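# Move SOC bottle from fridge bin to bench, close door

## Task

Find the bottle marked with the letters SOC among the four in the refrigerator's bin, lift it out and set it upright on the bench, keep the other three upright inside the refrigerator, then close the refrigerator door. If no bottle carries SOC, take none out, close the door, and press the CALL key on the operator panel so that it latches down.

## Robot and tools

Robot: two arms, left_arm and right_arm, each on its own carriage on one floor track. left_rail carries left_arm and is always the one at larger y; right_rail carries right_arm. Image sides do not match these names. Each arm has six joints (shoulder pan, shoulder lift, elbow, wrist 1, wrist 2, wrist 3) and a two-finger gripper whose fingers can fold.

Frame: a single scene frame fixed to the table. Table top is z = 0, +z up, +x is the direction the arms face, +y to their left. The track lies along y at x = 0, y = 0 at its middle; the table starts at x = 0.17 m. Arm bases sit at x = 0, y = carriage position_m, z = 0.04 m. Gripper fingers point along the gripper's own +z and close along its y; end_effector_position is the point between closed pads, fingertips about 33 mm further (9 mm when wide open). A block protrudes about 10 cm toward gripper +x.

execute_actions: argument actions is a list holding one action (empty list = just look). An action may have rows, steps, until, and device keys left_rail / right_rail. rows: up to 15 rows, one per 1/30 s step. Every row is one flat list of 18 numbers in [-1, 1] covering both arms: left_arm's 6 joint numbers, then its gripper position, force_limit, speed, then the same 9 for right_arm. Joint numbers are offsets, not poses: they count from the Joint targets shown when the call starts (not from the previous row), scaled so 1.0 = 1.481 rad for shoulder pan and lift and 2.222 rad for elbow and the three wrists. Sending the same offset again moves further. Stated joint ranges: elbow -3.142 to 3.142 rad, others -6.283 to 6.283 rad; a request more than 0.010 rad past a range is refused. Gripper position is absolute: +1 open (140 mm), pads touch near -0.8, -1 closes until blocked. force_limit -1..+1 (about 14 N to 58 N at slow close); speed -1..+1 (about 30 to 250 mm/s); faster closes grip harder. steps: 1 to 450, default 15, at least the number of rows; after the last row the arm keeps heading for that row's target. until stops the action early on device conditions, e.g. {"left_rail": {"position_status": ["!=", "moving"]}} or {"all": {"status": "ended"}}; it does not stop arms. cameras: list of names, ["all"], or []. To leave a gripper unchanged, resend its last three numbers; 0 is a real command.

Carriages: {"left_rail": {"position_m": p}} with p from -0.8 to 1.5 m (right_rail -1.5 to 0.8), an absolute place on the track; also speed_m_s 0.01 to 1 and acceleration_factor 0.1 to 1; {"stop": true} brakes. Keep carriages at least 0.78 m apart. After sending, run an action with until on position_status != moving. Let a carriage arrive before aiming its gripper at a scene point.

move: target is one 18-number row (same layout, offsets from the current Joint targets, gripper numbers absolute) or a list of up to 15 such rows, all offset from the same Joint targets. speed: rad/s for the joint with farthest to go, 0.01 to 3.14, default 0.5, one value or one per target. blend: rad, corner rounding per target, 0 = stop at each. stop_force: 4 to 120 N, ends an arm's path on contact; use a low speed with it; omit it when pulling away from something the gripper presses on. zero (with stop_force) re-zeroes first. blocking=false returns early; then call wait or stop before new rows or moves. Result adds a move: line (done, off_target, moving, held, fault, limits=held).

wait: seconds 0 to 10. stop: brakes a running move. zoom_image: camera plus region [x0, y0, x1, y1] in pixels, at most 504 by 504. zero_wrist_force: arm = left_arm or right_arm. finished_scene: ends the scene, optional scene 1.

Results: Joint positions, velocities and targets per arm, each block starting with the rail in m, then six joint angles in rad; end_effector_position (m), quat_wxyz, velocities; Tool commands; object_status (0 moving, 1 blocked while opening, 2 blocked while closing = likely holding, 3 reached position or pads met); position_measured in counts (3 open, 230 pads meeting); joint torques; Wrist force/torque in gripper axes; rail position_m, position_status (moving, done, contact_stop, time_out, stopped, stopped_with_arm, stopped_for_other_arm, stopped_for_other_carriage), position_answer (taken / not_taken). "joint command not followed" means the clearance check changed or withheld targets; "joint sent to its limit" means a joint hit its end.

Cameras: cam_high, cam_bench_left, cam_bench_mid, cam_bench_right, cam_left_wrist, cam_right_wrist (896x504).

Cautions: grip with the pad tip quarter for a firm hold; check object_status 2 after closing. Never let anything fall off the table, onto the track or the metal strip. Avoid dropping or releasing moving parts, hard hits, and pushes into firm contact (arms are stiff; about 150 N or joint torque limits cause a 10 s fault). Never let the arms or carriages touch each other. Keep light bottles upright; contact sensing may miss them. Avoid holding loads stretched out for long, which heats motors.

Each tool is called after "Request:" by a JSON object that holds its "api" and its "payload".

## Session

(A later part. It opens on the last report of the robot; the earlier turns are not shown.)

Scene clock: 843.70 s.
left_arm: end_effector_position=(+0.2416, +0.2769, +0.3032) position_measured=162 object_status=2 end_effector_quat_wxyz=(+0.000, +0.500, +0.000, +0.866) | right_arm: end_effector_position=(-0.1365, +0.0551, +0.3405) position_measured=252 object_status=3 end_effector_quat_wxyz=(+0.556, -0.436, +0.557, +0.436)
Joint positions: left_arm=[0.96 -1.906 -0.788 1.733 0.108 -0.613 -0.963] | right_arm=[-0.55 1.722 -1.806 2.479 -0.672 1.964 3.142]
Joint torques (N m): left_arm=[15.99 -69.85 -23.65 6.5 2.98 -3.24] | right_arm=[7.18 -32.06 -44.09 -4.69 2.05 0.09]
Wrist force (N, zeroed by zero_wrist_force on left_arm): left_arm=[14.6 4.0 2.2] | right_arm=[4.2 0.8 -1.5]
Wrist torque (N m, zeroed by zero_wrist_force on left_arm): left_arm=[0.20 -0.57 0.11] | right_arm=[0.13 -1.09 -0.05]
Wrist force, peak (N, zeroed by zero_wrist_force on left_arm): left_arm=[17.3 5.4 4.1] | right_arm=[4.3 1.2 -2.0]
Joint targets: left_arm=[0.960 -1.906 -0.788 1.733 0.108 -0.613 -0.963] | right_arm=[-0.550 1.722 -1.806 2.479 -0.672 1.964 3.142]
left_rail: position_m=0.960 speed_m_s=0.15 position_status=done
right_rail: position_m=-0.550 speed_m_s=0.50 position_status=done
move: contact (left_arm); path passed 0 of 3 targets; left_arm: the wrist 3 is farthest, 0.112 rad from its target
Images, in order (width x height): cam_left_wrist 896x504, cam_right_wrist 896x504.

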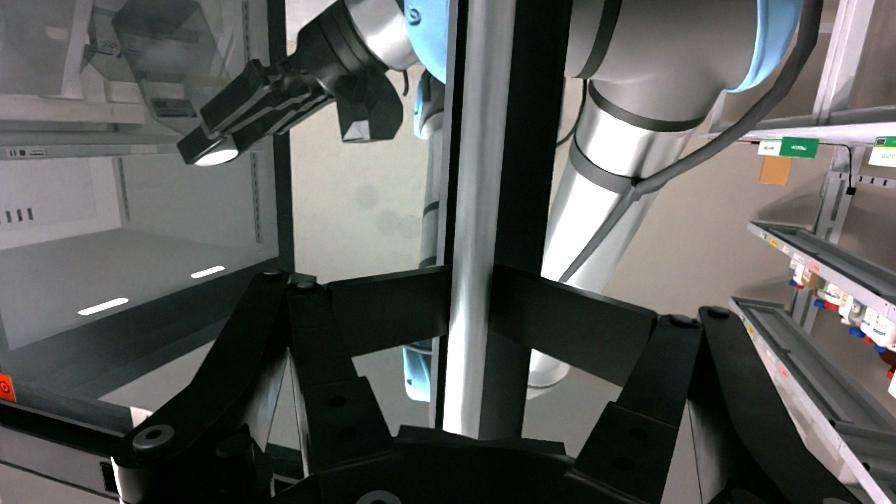

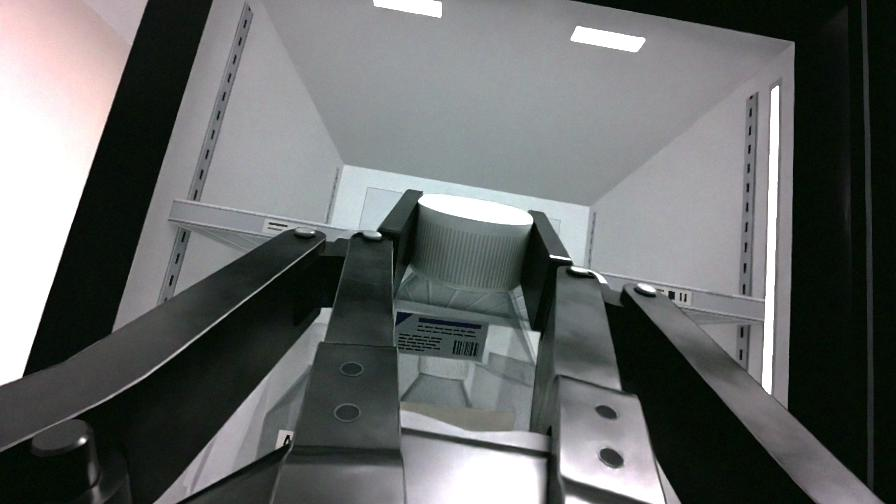

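Backing off the contact first (no force stop), then continuing over the lip.

Request:
{"api": "move", "payload": {"target": [-0.0158,-0.0165,0.0005,-0.0018,-0.0052,0.0153,-1,1,-1,0,0,0,0,0,0,-0.98,0.3,-0.5], "speed": 0.05}}

Request:
{"api": "move", "payload": {"target": [[0.0226,0.0041,-0.0004,0.0160,0.0075,-0.0225,-1,1,-1,0,0,0,0,0,0,-0.98,0.3,-0.5],[0.0631,0.0243,-0.0038,0.0419,0.0195,-0.0657,-1,1,-1,0,0,0,0,0,0,-0.98,0.3,-0.5]], "speed": 0.05, "stop_force": 10, "cameras": ["cam_right_wrist","cam_left_wrist"]}}

Scene clock: 846.83 s.
left_arm: end_effector_position=(+0.2252, +0.2765, +0.3186) position_measured=162 object_status=2 end_effector_quat_wxyz=(+0.000, +0.500, +0.000, +0.866) | right_arm: end_effector_position=(-0.1365, +0.0551, +0.3405) position_measured=252 object_status=3 end_effector_quat_wxyz=(+0.556, -0.436, +0.557, +0.436)
Joint positions: left_arm=[0.96 -1.929 -0.813 1.734 0.104 -0.625 -0.929] | right_arm=[-0.55 1.722 -1.806 2.479 -0.672 1.964 3.142]
Joint torques (N m): left_arm=[-8.74 -114.23 -15.31 2.15 -6.43 1.96] | right_arm=[7.8 -31.24 -44.35 -4.52 1.74 0.03]
Wrist force (N, zeroed by zero_wrist_force on left_arm): left_arm=[-0.4 1.2 2.8] | right_arm=[3.8 1.2 -1.7]
Wrist torque (N m, zeroed by zero_wrist_force on left_arm): left_arm=[0.25 -0.69 0.02] | right_arm=[0.15 -1.04 -0.05]
Wrist force, peak (N, zeroed by zero_wrist_force on left_arm): left_arm=[14.9 4.2 2.1] | right_arm=[4.7 0.7 -1.6]
Joint targets: left_arm=[0.960 -1.929 -0.813 1.734 0.104 -0.625 -0.929] | right_arm=[-0.550 1.722 -1.806 2.479 -0.672 1.964 3.142]
left_rail: position_m=0.960 speed_m_s=0.15 position_status=done
right_rail: position_m=-0.550 speed_m_s=0.50 position_status=done
move: done

Scene clock: 850.00 s.
left_arm: end_effector_position=(+0.2650, +0.2762, +0.3142) position_measured=162 object_status=2 end_effector_quat_wxyz=(+0.000, +0.499, +0.000, +0.866) | right_arm: end_effector_position=(-0.1365, +0.0551, +0.3405) position_measured=252 object_status=3 end_effector_quat_wxyz=(+0.556, -0.436, +0.557, +0.436)
Joint positions: left_arm=[0.96 -1.872 -0.795 1.73 0.163 -0.598 -1.017] | right_arm=[-0.55 1.722 -1.806 2.479 -0.672 1.964 3.142]
Joint torques (N m): left_arm=[-5.38 -107.89 -11.53 -0.95 -1.92 2.09] | right_arm=[8.77 -32.12 -43.75 -4.79 1.88 -0.02]
Wrist force (N, zeroed by zero_wrist_force on left_arm): left_arm=[14.5 2.6 7.1] | right_arm=[3.9 1.3 -1.6]
Wrist torque (N m, zeroed by zero_wrist_force on left_arm): left_arm=[0.13 -0.17 0.12] | right_arm=[0.16 -1.08 -0.06]
Wrist force, peak (N, zeroed by zero_wrist_force on left_arm): left_arm=[26.7 5.2 8.8] | right_arm=[4.5 0.5 -1.5]
Joint targets: left_arm=[0.960 -1.872 -0.795 1.730 0.163 -0.598 -1.017] | right_arm=[-0.550 1.722 -1.806 2.479 -0.672 1.964 3.142]
left_rail: position_m=0.960 speed_m_s=0.15 position_status=done
right_rail: position_m=-0.550 speed_m_s=0.50 position_status=done
move: contact (left_arm); path passed 1 of 2 targets; left_arm: the wrist 3 is farthest, 0.058 rad from its target
Images, in order (width x height): cam_left_wrist 896x504, cam_right_wrist 896x504.

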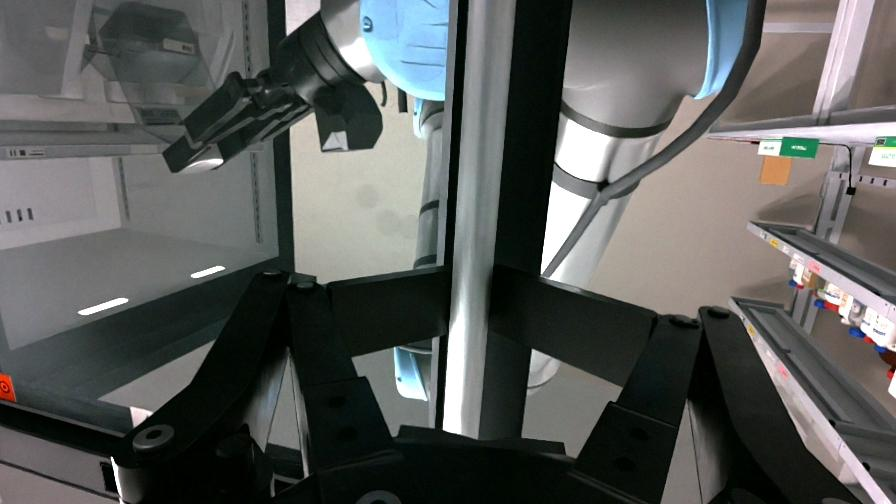

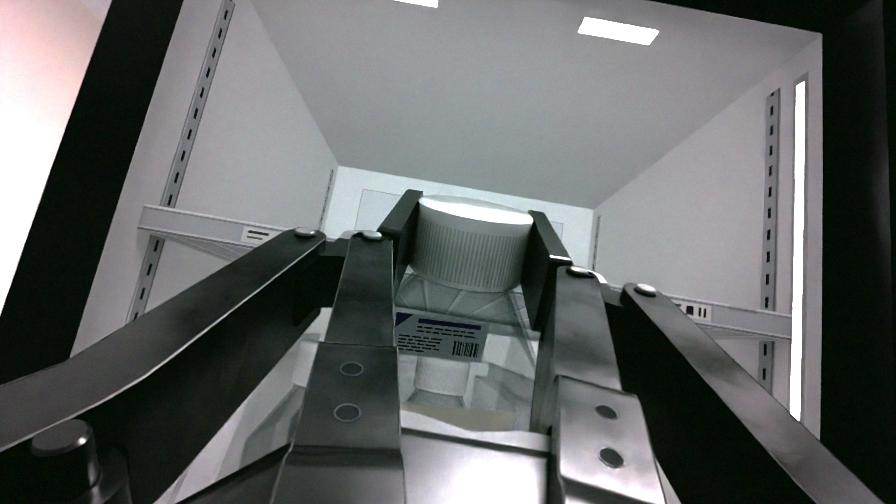

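Request:
{"api": "move", "payload": {"target": [[-0.0385,-0.0122,0.0018,-0.0266,-0.0122,0.0396,-1,1,-1,0,0,0,0,0,0,-0.98,0.3,-0.5],[-0.0111,0.0448,-0.0086,0.0312,-0.0710,-0.0364,-1,1,-1,0,0,0,0,0,0,-0.98,0.3,-0.5]], "speed": 0.05, "cameras": ["cam_right_wrist","cam_left_wrist"]}}

Scene clock: 868.60 s.
left_arm: end_effector_position=(+0.2199, +0.2766, +0.3303) position_measured=162 object_status=2 end_effector_quat_wxyz=(+0.000, +0.423, +0.000, +0.906) | right_arm: end_effector_position=(-0.1365, +0.0551, +0.3405) position_measured=252 object_status=3 end_effector_quat_wxyz=(+0.556, -0.436, +0.557, +0.436)
Joint positions: left_arm=[0.96 -1.888 -0.729 1.711 0.232 -0.755 -1.097] | right_arm=[-0.55 1.722 -1.806 2.479 -0.672 1.964 3.142]
Joint torques (N m): left_arm=[12.13 -79.87 -26.72 9.88 -6.63 -3.13] | right_arm=[6.92 -30.89 -43.68 -4.74 1.65 0.2]
Wrist force (N, zeroed by zero_wrist_force on left_arm): left_arm=[1.7 2.5 2.5] | right_arm=[3.7 1.3 -1.5]
Wrist torque (N m, zeroed by zero_wrist_force on left_arm): left_arm=[0.58 -1.09 0.27] | right_arm=[0.16 -1.04 -0.06]
Wrist force, peak (N, zeroed by zero_wrist_force on left_arm): left_arm=[15.1 2.7 7.4] | right_arm=[4.3 1.3 -1.7]
Joint targets: left_arm=[0.960 -1.888 -0.728 1.711 0.232 -0.756 -1.098] | right_arm=[-0.550 1.722 -1.806 2.479 -0.672 1.964 3.142]
left_rail: position_m=0.960 speed_m_s=0.15 position_status=done
right_rail: position_m=-0.550 speed_m_s=0.50 position_status=done
move: done
Images, in order (width x height): cam_left_wrist 896x504, cam_right_wrist 896x504.

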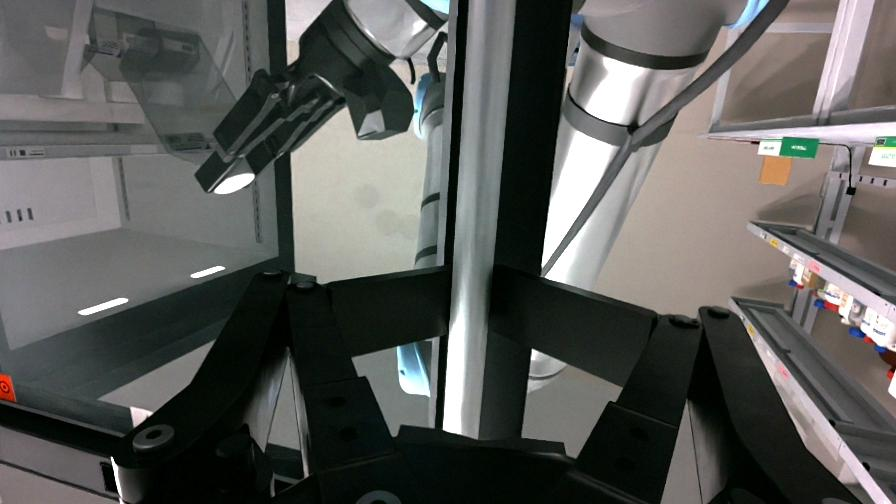

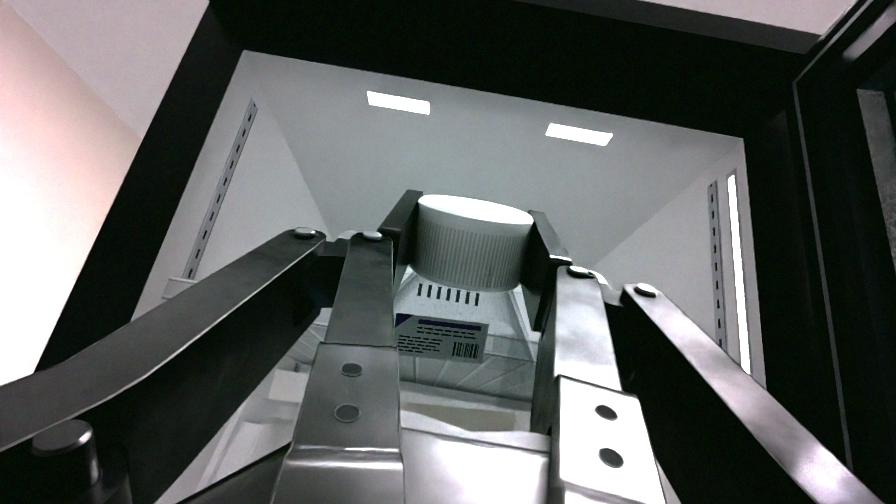

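Request:
{"api": "move", "payload": {"target": [0.0378,0.0174,-0.0028,0.0169,0.0081,-0.0353,-1,1,-1,0,0,0,0,0,0,-0.98,0.3,-0.5], "speed": 0.04, "stop_force": 12, "cameras": ["cam_right_wrist","cam_bench_left","cam_high"]}}

Scene clock: 884.80 s.
left_arm: end_effector_position=(+0.2585, +0.2766, +0.3187) position_measured=162 object_status=2 end_effector_quat_wxyz=(+0.000, +0.423, +0.000, +0.906) | right_arm: end_effector_position=(-0.1365, +0.0551, +0.3405) position_measured=252 object_status=3 end_effector_quat_wxyz=(+0.556, -0.436, +0.557, +0.436)
Joint positions: left_arm=[0.96 -1.832 -0.703 1.704 0.27 -0.738 -1.176] | right_arm=[-0.55 1.722 -1.806 2.479 -0.672 1.964 3.142]
Joint torques (N m): left_arm=[13.53 -82.43 -25.76 9.19 -0.55 -2.55] | right_arm=[7.88 -29.05 -43.87 -4.63 1.65 -0.06]
Wrist force (N, zeroed by zero_wrist_force on left_arm): left_arm=[1.8 2.1 2.7] | right_arm=[3.8 1.4 -1.7]
Wrist torque (N m, zeroed by zero_wrist_force on left_arm): left_arm=[0.51 -1.11 0.27] | right_arm=[0.20 -1.06 -0.06]
Wrist force, peak (N, zeroed by zero_wrist_force on left_arm): left_arm=[1.9 2.8 2.7] | right_arm=[4.4 1.1 -1.9]
Joint targets: left_arm=[0.960 -1.832 -0.703 1.704 0.270 -0.738 -1.176] | right_arm=[-0.550 1.722 -1.806 2.479 -0.672 1.964 3.142]
left_rail: position_m=0.960 speed_m_s=0.15 position_status=done
right_rail: position_m=-0.550 speed_m_s=0.50 position_status=done
move: done
Images, in order (width x height): cam_high 896x504, cam_bench_left 896x504, cam_right_wrist 896x504.

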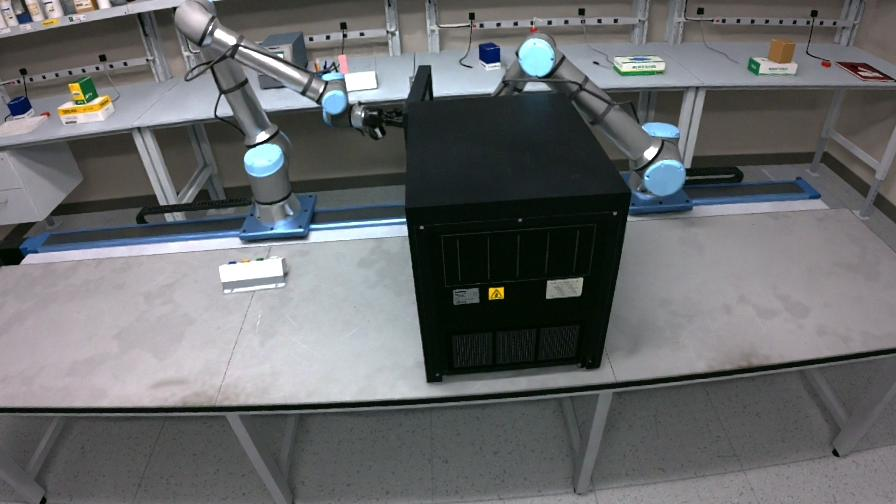

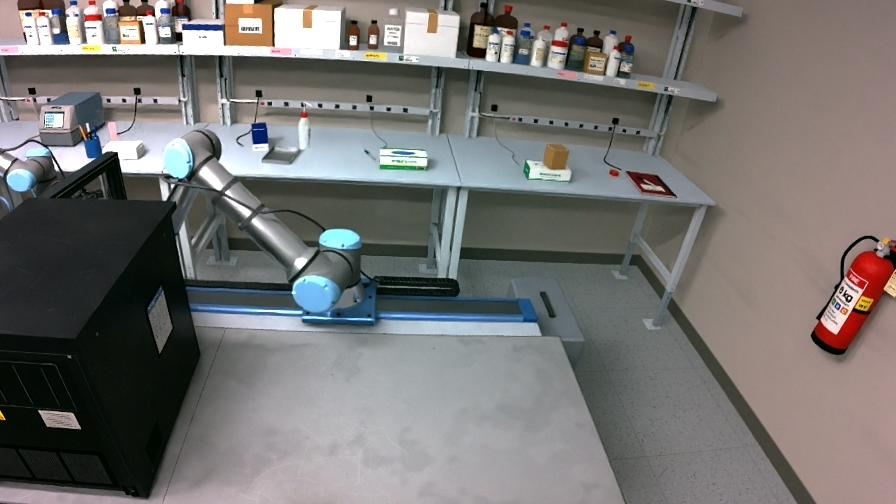

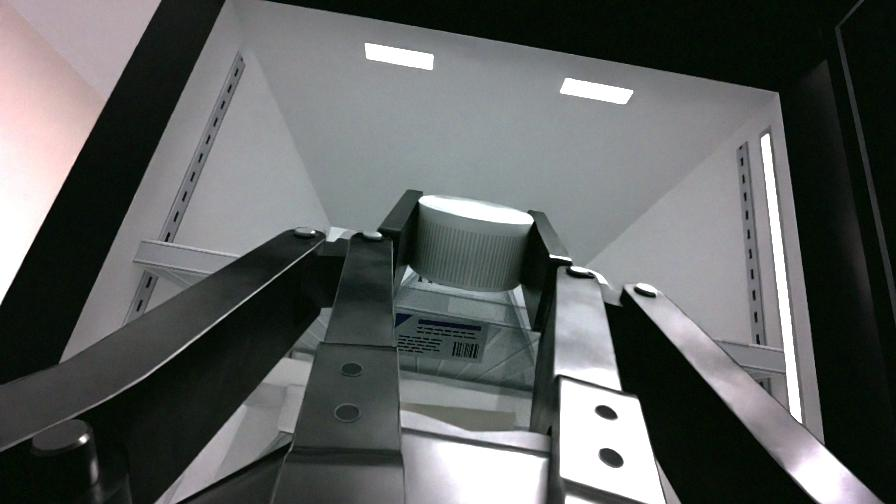

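Request:
{"api": "move", "payload": {"target": [0.0207,0.0099,-0.0025,0.0107,0.0039,-0.0198,-1,1,-1,0,0,0,0,0,0,-0.98,0.3,-0.5], "speed": 0.02, "stop_force": 15, "cameras": ["cam_right_wrist"]}}

Scene clock: 895.83 s.
left_arm: end_effector_position=(+0.2682, +0.2765, +0.3161) position_measured=162 object_status=2 end_effector_quat_wxyz=(+0.000, +0.423, +0.000, +0.906) | right_arm: end_effector_position=(-0.1365, +0.0551, +0.3405) position_measured=252 object_status=3 end_effector_quat_wxyz=(+0.556, -0.436, +0.557, +0.436)
Joint positions: left_arm=[0.96 -1.818 -0.696 1.702 0.281 -0.734 -1.197] | right_arm=[-0.55 1.722 -1.806 2.479 -0.672 1.964 3.142]
Joint torques (N m): left_arm=[-3.55 -106.69 -8.32 -2.3 0.93 1.68] | right_arm=[6.45 -29.77 -43.46 -4.53 1.69 -0.29]
Wrist force (N, zeroed by zero_wrist_force on left_arm): left_arm=[24.0 4.1 11.8] | right_arm=[3.8 1.0 -1.4]
Wrist torque (N m, zeroed by zero_wrist_force on left_arm): left_arm=[0.39 -0.47 0.36] | right_arm=[0.13 -1.07 -0.06]
Wrist force, peak (N, zeroed by zero_wrist_force on left_arm): left_arm=[29.6 5.3 12.9] | right_arm=[4.3 1.4 -1.7]
Joint targets: left_arm=[0.960 -1.818 -0.696 1.702 0.281 -0.734 -1.197] | right_arm=[-0.550 1.722 -1.806 2.479 -0.672 1.964 3.142]
left_rail: position_m=0.960 speed_m_s=0.15 position_status=done
right_rail: position_m=-0.550 speed_m_s=0.50 position_status=done
move: contact (left_arm); left_arm: the wrist 3 is farthest, 0.023 rad from its target
Images, in order (width x height): cam_right_wrist 896x504.

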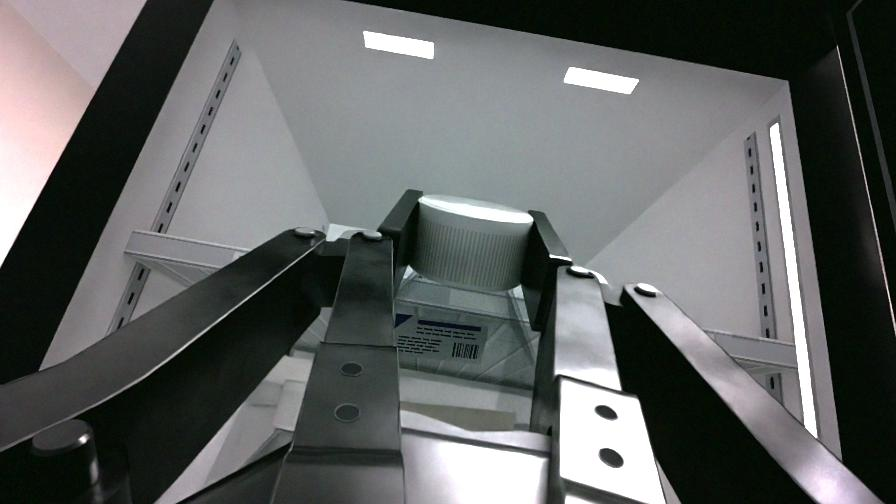

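Request:
{"api": "move", "payload": {"target": [0.0113,-0.0037,0,0.0106,0.0021,-0.0106,-1,1,-1,0,0,0,0,0,0,-0.98,0.3,-0.5], "speed": 0.02, "stop_force": 20, "cameras": ["cam_right_wrist"]}}

Scene clock: 900.73 s.
left_arm: end_effector_position=(+0.2797, +0.2767, +0.3224) position_measured=162 object_status=2 end_effector_quat_wxyz=(+0.000, +0.423, +0.000, +0.906) | right_arm: end_effector_position=(-0.1365, +0.0551, +0.3405) position_measured=252 object_status=3 end_effector_quat_wxyz=(+0.556, -0.436, +0.557, +0.436)
Joint positions: left_arm=[0.96 -1.801 -0.701 1.702 0.305 -0.729 -1.22] | right_arm=[-0.55 1.722 -1.806 2.479 -0.672 1.964 3.142]
Joint torques (N m): left_arm=[9.23 -119.71 -21.73 9.49 -0.74 -2.71] | right_arm=[8.33 -29.11 -43.67 -4.53 1.83 -0.24]
Wrist force (N, zeroed by zero_wrist_force on left_arm): left_arm=[2.8 1.6 2.5] | right_arm=[3.9 1.3 -1.5]
Wrist torque (N m, zeroed by zero_wrist_force on left_arm): left_arm=[0.37 -1.35 0.27] | right_arm=[0.16 -1.07 -0.06]
Wrist force, peak (N, zeroed by zero_wrist_force on left_arm): left_arm=[24.3 4.2 11.9] | right_arm=[4.3 1.3 -1.7]
Joint targets: left_arm=[0.960 -1.801 -0.701 1.702 0.305 -0.729 -1.220] | right_arm=[-0.550 1.722 -1.806 2.479 -0.672 1.964 3.142]
left_rail: position_m=0.960 speed_m_s=0.15 position_status=done
right_rail: position_m=-0.550 speed_m_s=0.50 position_status=done
move: done
Images, in order (width x height): cam_right_wrist 896x504.

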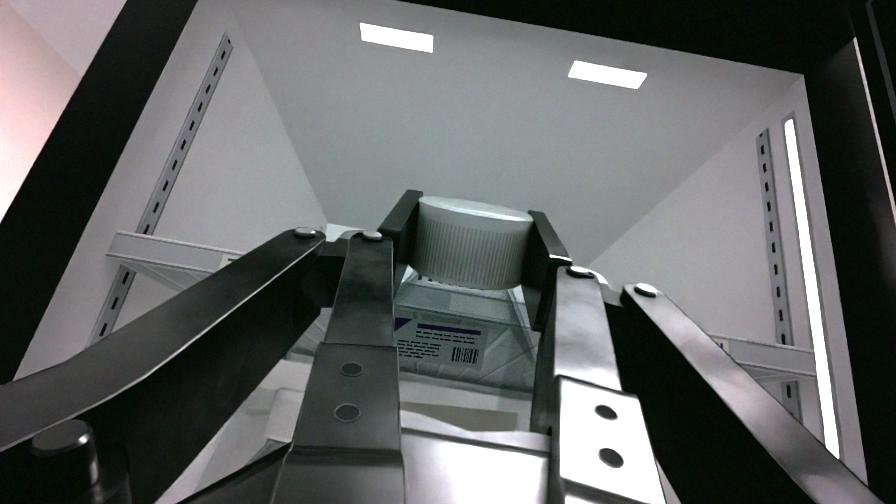

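Request:
{"api": "move", "payload": {"target": [0.0177,0.0076,-0.0025,0.0100,0.0029,-0.0177,-1,1,-1,0,0,0,0,0,0,-0.98,0.3,-0.5], "speed": 0.02, "stop_force": 15, "cameras": ["cam_right_wrist"]}}

Scene clock: 906.63 s.
left_arm: end_effector_position=(+0.2974, +0.2768, +0.3186) position_measured=162 object_status=2 end_effector_quat_wxyz=(+0.000, +0.423, +0.000, +0.906) | right_arm: end_effector_position=(-0.1365, +0.0551, +0.3405) position_measured=252 object_status=3 end_effector_quat_wxyz=(+0.556, -0.436, +0.557, +0.436)
Joint positions: left_arm=[0.96 -1.775 -0.69 1.696 0.327 -0.723 -1.26] | right_arm=[-0.55 1.722 -1.806 2.479 -0.672 1.964 3.142]
Joint torques (N m): left_arm=[16.95 -83.24 -23.32 8.47 -1.14 -2.48] | right_arm=[7.49 -30.26 -44.47 -4.46 1.55 -0.02]
Wrist force (N, zeroed by zero_wrist_force on left_arm): left_arm=[3.6 6.2 -2.1] | right_arm=[4.0 1.1 -1.2]
Wrist torque (N m, zeroed by zero_wrist_force on left_arm): left_arm=[0.23 -1.25 -0.36] | right_arm=[0.17 -1.13 -0.06]
Wrist force, peak (N, zeroed by zero_wrist_force on left_arm): left_arm=[6.6 8.3 -1.2] | right_arm=[4.4 1.4 -1.4]
Joint targets: left_arm=[0.960 -1.775 -0.690 1.696 0.327 -0.723 -1.260] | right_arm=[-0.550 1.722 -1.806 2.479 -0.672 1.964 3.142]
left_rail: position_m=0.960 speed_m_s=0.15 position_status=done
right_rail: position_m=-0.550 speed_m_s=0.50 position_status=done
move: done
Images, in order (width x height): cam_right_wrist 896x504.

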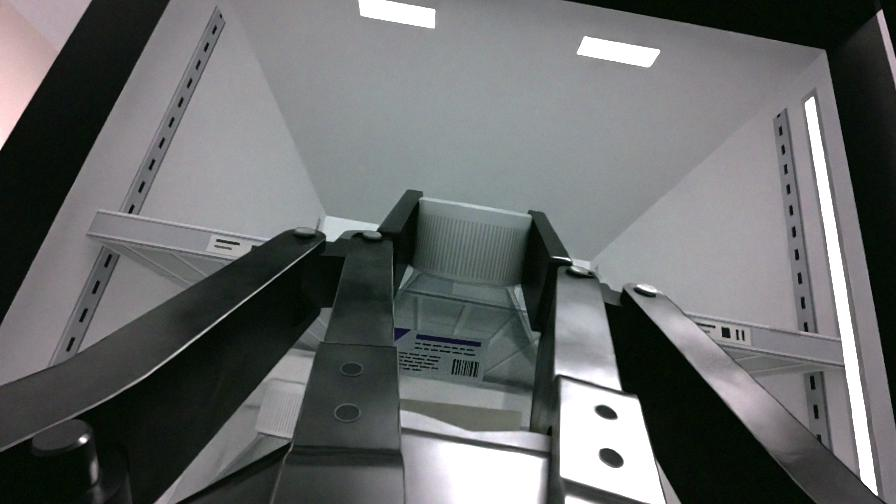

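Request:
{"api": "move", "payload": {"target": [-0.0241,-0.0322,0.0062,-0.0106,0.0108,0.0303,-1,1,-1,0,0,0,0,0,0,-0.98,0.3,-0.5], "speed": 0.03, "cameras": ["cam_right_wrist"]}}

Request:
{"api": "move", "payload": {"target": [-0.0020,0.0294,-0.0030,-0.0181,-0.0004,0.0020,-1,1,-1,0,0,0,0,0,0,-0.98,0.3,-0.5], "speed": 0.02, "stop_force": 28, "cameras": ["cam_right_wrist"]}}

Scene clock: 918.40 s.
left_arm: end_effector_position=(+0.2809, +0.2768, +0.3353) position_measured=162 object_status=2 end_effector_quat_wxyz=(+0.000, +0.438, +0.000, +0.899) | right_arm: end_effector_position=(-0.1365, +0.0551, +0.3405) position_measured=252 object_status=3 end_effector_quat_wxyz=(+0.556, -0.436, +0.557, +0.436)
Joint positions: left_arm=[0.96 -1.81 -0.738 1.71 0.303 -0.699 -1.193] | right_arm=[-0.55 1.722 -1.806 2.479 -0.672 1.964 3.142]
Joint torques (N m): left_arm=[-13.77 -117.65 -12.31 2.35 -0.71 1.56] | right_arm=[6.04 -30.16 -43.5 -4.51 1.34 -0.23]
Wrist force (N, zeroed by zero_wrist_force on left_arm): left_arm=[1.5 1.0 2.6] | right_arm=[3.9 1.3 -1.6]
Wrist torque (N m, zeroed by zero_wrist_force on left_arm): left_arm=[0.25 -1.00 0.04] | right_arm=[0.18 -1.05 -0.06]
Wrist force, peak (N, zeroed by zero_wrist_force on left_arm): left_arm=[-16.3 2.5 -3.8] | right_arm=[4.3 1.3 -1.6]
Joint targets: left_arm=[0.960 -1.810 -0.738 1.710 0.303 -0.699 -1.192] | right_arm=[-0.550 1.722 -1.806 2.479 -0.672 1.964 3.142]
left_rail: position_m=0.960 speed_m_s=0.15 position_status=done
right_rail: position_m=-0.550 speed_m_s=0.50 position_status=done
move: done
Images, in order (width x height): cam_right_wrist 896x504.

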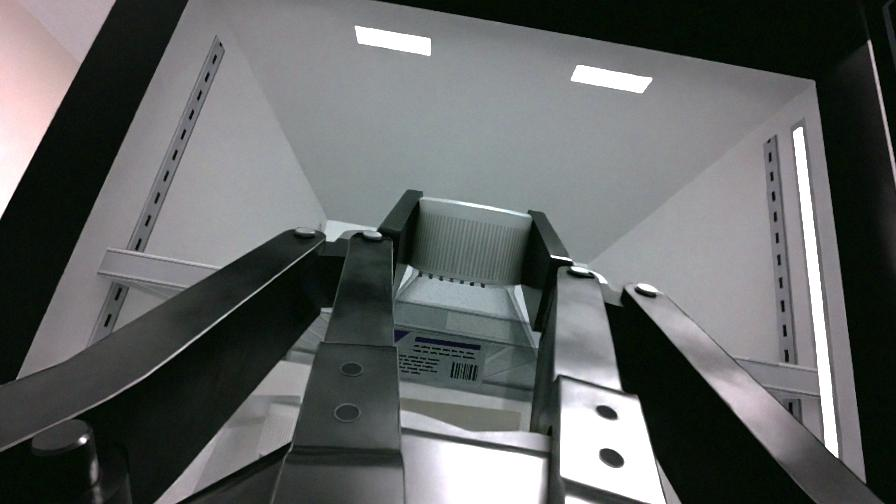

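Scene clock: 920.87 s.
left_arm: end_effector_position=(+0.2797, +0.2766, +0.3199) position_measured=162 object_status=2 end_effector_quat_wxyz=(+0.000, +0.438, +0.000, +0.899) | right_arm: end_effector_position=(-0.1365, +0.0551, +0.3405) position_measured=252 object_status=3 end_effector_quat_wxyz=(+0.556, -0.436, +0.557, +0.436)
Joint positions: left_arm=[0.96 -1.812 -0.717 1.707 0.284 -0.699 -1.19] | right_arm=[-0.55 1.722 -1.806 2.479 -0.672 1.964 3.142]
Joint torques (N m): left_arm=[14.85 -106.89 -7.55 5.1 0.23 -2.2] | right_arm=[8.4 -31.32 -44.61 -4.66 1.18 -0.38]
Wrist force (N, zeroed by zero_wrist_force on left_arm): left_arm=[20.4 2.2 11.7] | right_arm=[4.1 1.3 -1.4]
Wrist torque (N m, zeroed by zero_wrist_force on left_arm): left_arm=[0.14 -0.55 0.10] | right_arm=[0.15 -1.13 -0.06]
Wrist force, peak (N, zeroed by zero_wrist_force on left_arm): left_arm=[34.0 3.0 17.3] | right_arm=[4.5 1.1 -1.6]
Joint targets: left_arm=[0.960 -1.812 -0.717 1.707 0.284 -0.699 -1.190] | right_arm=[-0.550 1.722 -1.806 2.479 -0.672 1.964 3.142]
left_rail: position_m=0.960 speed_m_s=0.15 position_status=done
right_rail: position_m=-0.550 speed_m_s=0.50 position_status=done
move: contact (left_arm); left_arm: the shoulder lift is farthest, 0.022 rad from its target
Images, in order (width x height): cam_right_wrist 896x504.

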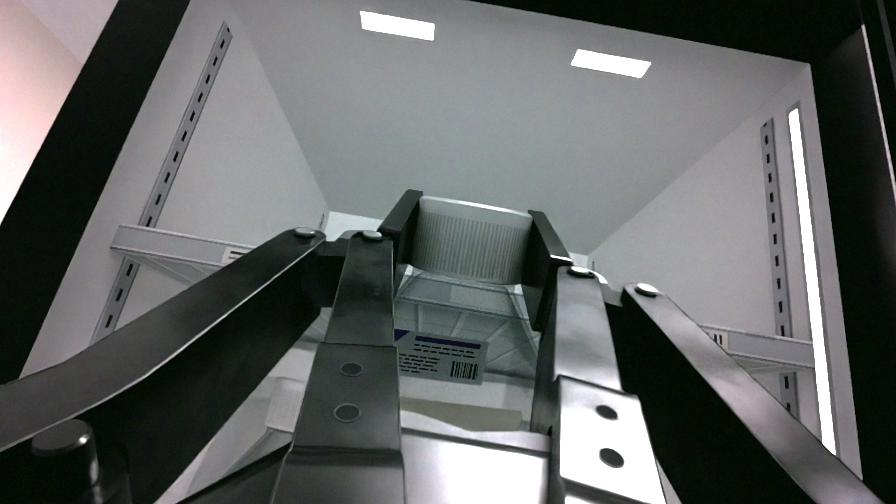

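Request:
{"api": "move", "payload": {"target": [-0.0012,0.0154,-0.0017,-0.0092,-0.0004,0.0010,-1,1,-1,0,0,0,0,0,0,-0.98,0.3,-0.5], "speed": 0.02, "stop_force": 45, "zero": false, "cameras": ["cam_right_wrist"]}}

Scene clock: 925.10 s.
left_arm: end_effector_position=(+0.2789, +0.2765, +0.3104) position_measured=162 object_status=2 end_effector_quat_wxyz=(+0.000, +0.438, +0.000, +0.899) | right_arm: end_effector_position=(-0.1365, +0.0551, +0.3405) position_measured=252 object_status=3 end_effector_quat_wxyz=(+0.556, -0.436, +0.557, +0.436)
Joint positions: left_arm=[0.96 -1.813 -0.704 1.704 0.272 -0.7 -1.189] | right_arm=[-0.55 1.722 -1.806 2.479 -0.672 1.964 3.142]
Joint torques (N m): left_arm=[23.97 -94.53 -3.6 1.48 8.11 -1.76] | right_arm=[7.39 -30.23 -44.35 -4.65 1.29 -0.09]
Wrist force (N, zeroed by zero_wrist_force on left_arm): left_arm=[38.3 7.4 17.8] | right_arm=[4.0 1.5 -1.5]
Wrist torque (N m, zeroed by zero_wrist_force on left_arm): left_arm=[0.39 -0.42 -0.56] | right_arm=[0.21 -1.09 -0.06]
Wrist force, peak (N, zeroed by zero_wrist_force on left_arm): left_arm=[51.5 8.0 22.7] | right_arm=[4.3 1.3 -1.7]
Joint targets: left_arm=[0.960 -1.813 -0.704 1.704 0.272 -0.700 -1.189] | right_arm=[-0.550 1.722 -1.806 2.479 -0.672 1.964 3.142]
left_rail: position_m=0.960 speed_m_s=0.15 position_status=done
right_rail: position_m=-0.550 speed_m_s=0.50 position_status=done
move: contact (left_arm)
Images, in order (width x height): cam_right_wrist 896x504.

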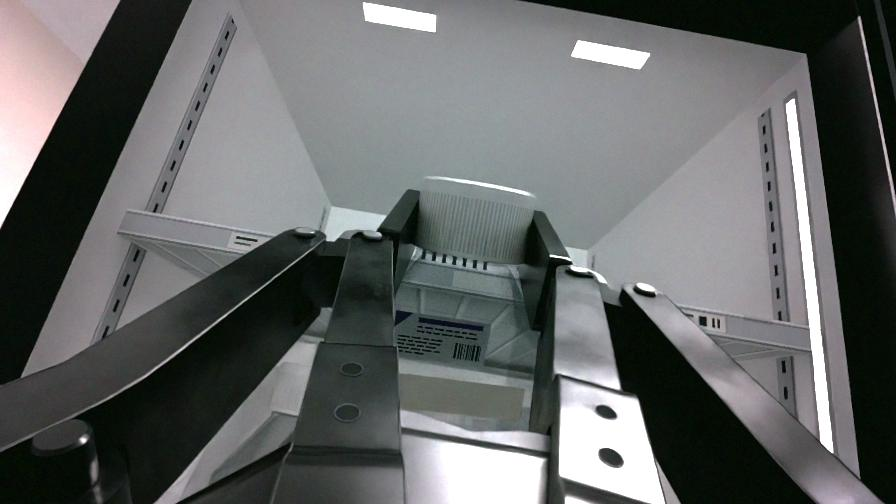

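Request:
{"api": "execute_actions", "payload": {"actions": [], "cameras": ["cam_left_wrist","cam_bench_mid","cam_bench_right"]}}

Request:
{"api": "zoom_image", "payload": {"camera": "cam_bench_right", "region": [440, 120, 896, 380]}}

Scene clock: 930.00 s.
left_arm: end_effector_position=(+0.2789, +0.2765, +0.3104) position_measured=162 object_status=2 end_effector_quat_wxyz=(+0.000, +0.438, +0.000, +0.899) | right_arm: end_effector_position=(-0.1365, +0.0551, +0.3405) position_measured=252 object_status=3 end_effector_quat_wxyz=(+0.556, -0.436, +0.557, +0.436)
Joint positions: left_arm=[0.96 -1.813 -0.704 1.704 0.272 -0.7 -1.189] | right_arm=[-0.55 1.722 -1.806 2.479 -0.672 1.964 3.142]
Joint velocities: within noise
Joint torques (N m): left_arm=[21.9 -94.12 -5.24 1.44 6.32 -1.67] | right_arm=[5.93 -31.29 -44.31 -4.39 1.34 -0.22]
Wrist force (N, zeroed by zero_wrist_force on left_arm): left_arm=[38.4 7.8 17.4] | right_arm=[3.9 1.3 -1.7]
Wrist torque (N m, zeroed by zero_wrist_force on left_arm): left_arm=[0.48 -0.47 -0.56] | right_arm=[0.15 -1.07 -0.06]
Wrist force, peak (N, zeroed by zero_wrist_force on left_arm): left_arm=[38.6 7.4 17.8] | right_arm=[4.4 1.3 -1.6]
Joint targets: left_arm=[0.960 -1.813 -0.704 1.704 0.272 -0.700 -1.189] | right_arm=[-0.550 1.722 -1.806 2.479 -0.672 1.964 3.142]
Tool commands: left_gripper/position=-1.0 left_gripper/force_limit=+1.0 left_gripper/speed=-1.0 right_gripper/position=-0.98 right_gripper/force_limit=+0.3 right_gripper/speed=-0.5
left_rail: position_m=0.960 speed_m_s=0.15 position_status=done
right_rail: position_m=-0.550 speed_m_s=0.50 position_status=done
Images, in order (width x height): cam_bench_mid 896x504, cam_bench_right 896x504, cam_left_wrist 896x504.

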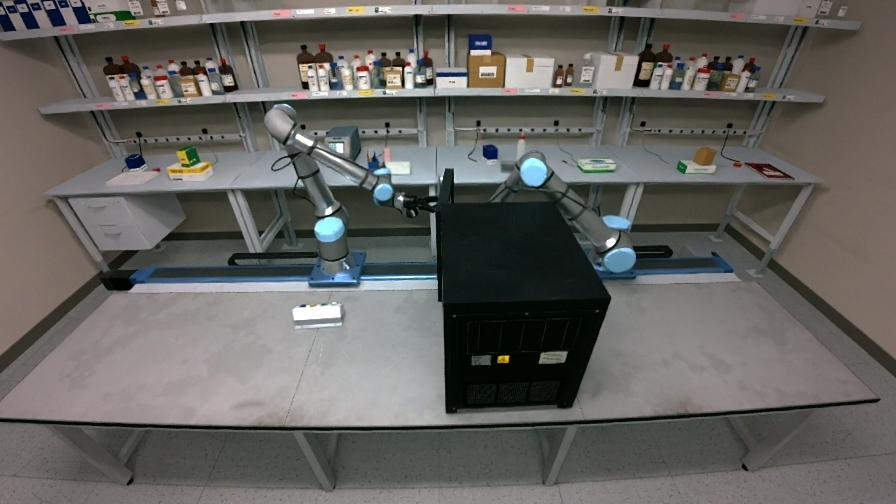

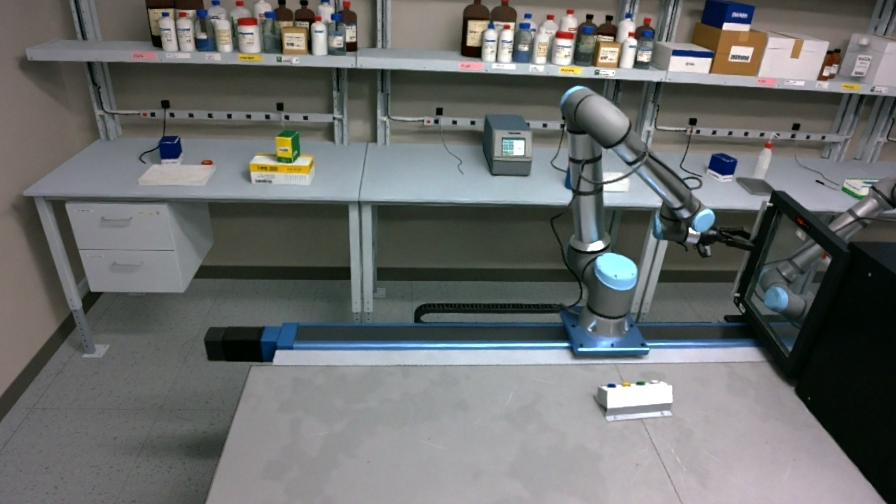

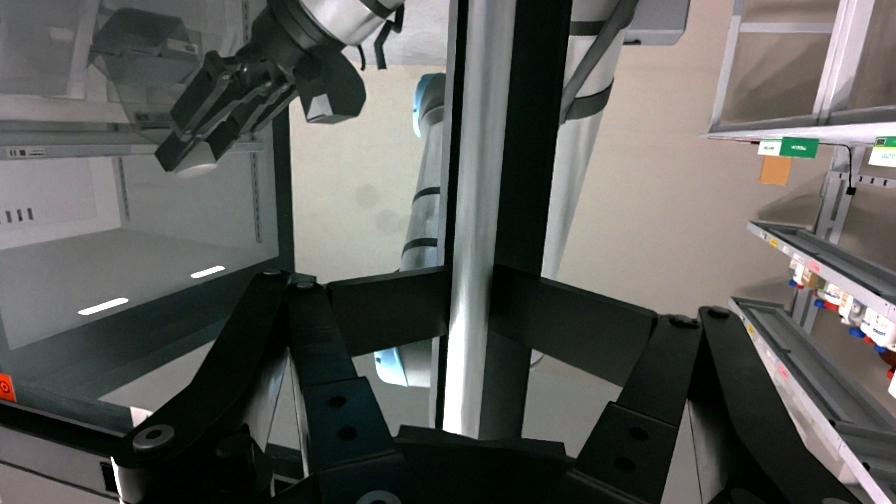

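Scaled by 1.105 from the camera's 896x504 image, which has a finer 1280x720 frame.

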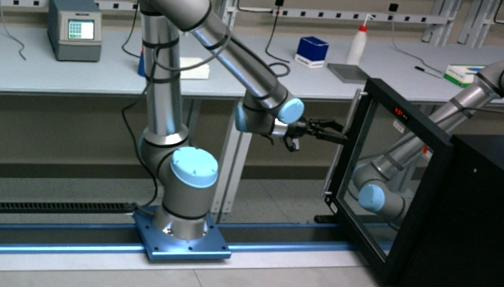

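Right-wrist camera sees the bottle; zooming.

Request:
{"api": "zoom_image", "payload": {"camera": "cam_left_wrist", "region": [0, 0, 400, 300]}}

Scaled by 1.260 from the camera's 896x504 image, which has a finer 1280x720 frame.

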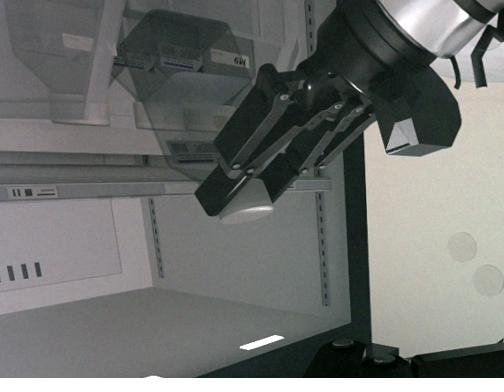

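Request:
{"api": "move", "payload": {"target": [[0.0020,-0.0230,0.0027,0.0140,0.0005,-0.0014,-1,1,-1,0,0,0,0,0,0,-0.98,0.3,-0.5],[-0.1060,-0.1648,0.0261,-0.1499,0.0797,0.2286,-1,1,-1,0,0,0,0,0,0,-0.98,0.3,-0.5]], "speed": [0.04,0.1], "cameras": ["cam_right_wrist"]}}

Scene clock: 965.03 s.
left_arm: end_effector_position=(+0.2211, +0.2768, +0.3315) position_measured=162 object_status=2 end_effector_quat_wxyz=(+0.000, +0.574, -0.001, +0.819) | right_arm: end_effector_position=(-0.1365, +0.0551, +0.3405) position_measured=252 object_status=3 end_effector_quat_wxyz=(+0.556, -0.436, +0.557, +0.436)
Joint positions: left_arm=[0.96 -1.97 -0.947 1.762 -0.06 -0.523 -0.681] | right_arm=[-0.55 1.722 -1.806 2.479 -0.672 1.964 3.142]
Joint torques (N m): left_arm=[-8.97 -109.53 -20.01 1.45 -0.21 1.64] | right_arm=[6.42 -30.74 -44.4 -4.44 1.06 -0.24]
Wrist force (N, zeroed by zero_wrist_force on left_arm): left_arm=[-0.9 1.6 3.6] | right_arm=[4.0 1.1 -1.5]
Wrist torque (N m, zeroed by zero_wrist_force on left_arm): left_arm=[0.29 -0.55 -0.01] | right_arm=[0.18 -1.09 -0.06]
Wrist force, peak (N, zeroed by zero_wrist_force on left_arm): left_arm=[38.7 7.7 17.9] | right_arm=[4.4 1.6 -1.6]
Joint targets: left_arm=[0.960 -1.970 -0.948 1.762 -0.061 -0.523 -0.681] | right_arm=[-0.550 1.722 -1.806 2.479 -0.672 1.964 3.142]
left_rail: position_m=0.960 speed_m_s=0.15 position_status=done
right_rail: position_m=-0.550 speed_m_s=0.50 position_status=done
move: done
Images, in order (width x height): cam_right_wrist 896x504.

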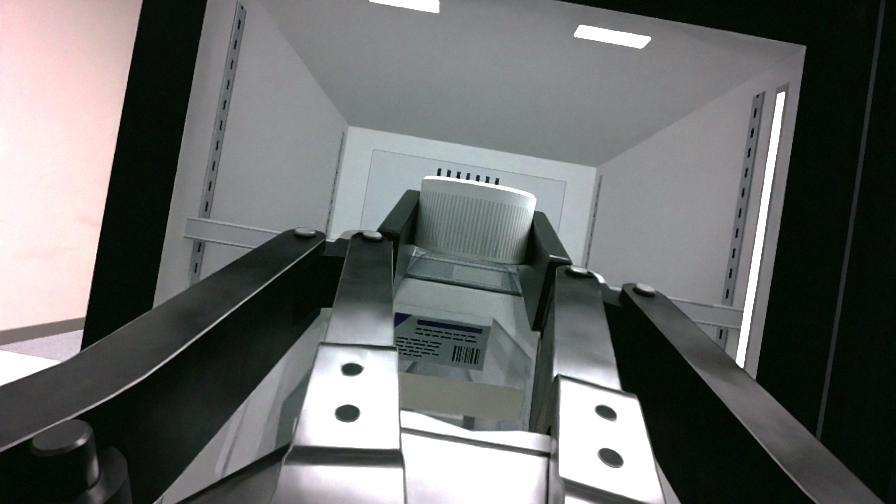

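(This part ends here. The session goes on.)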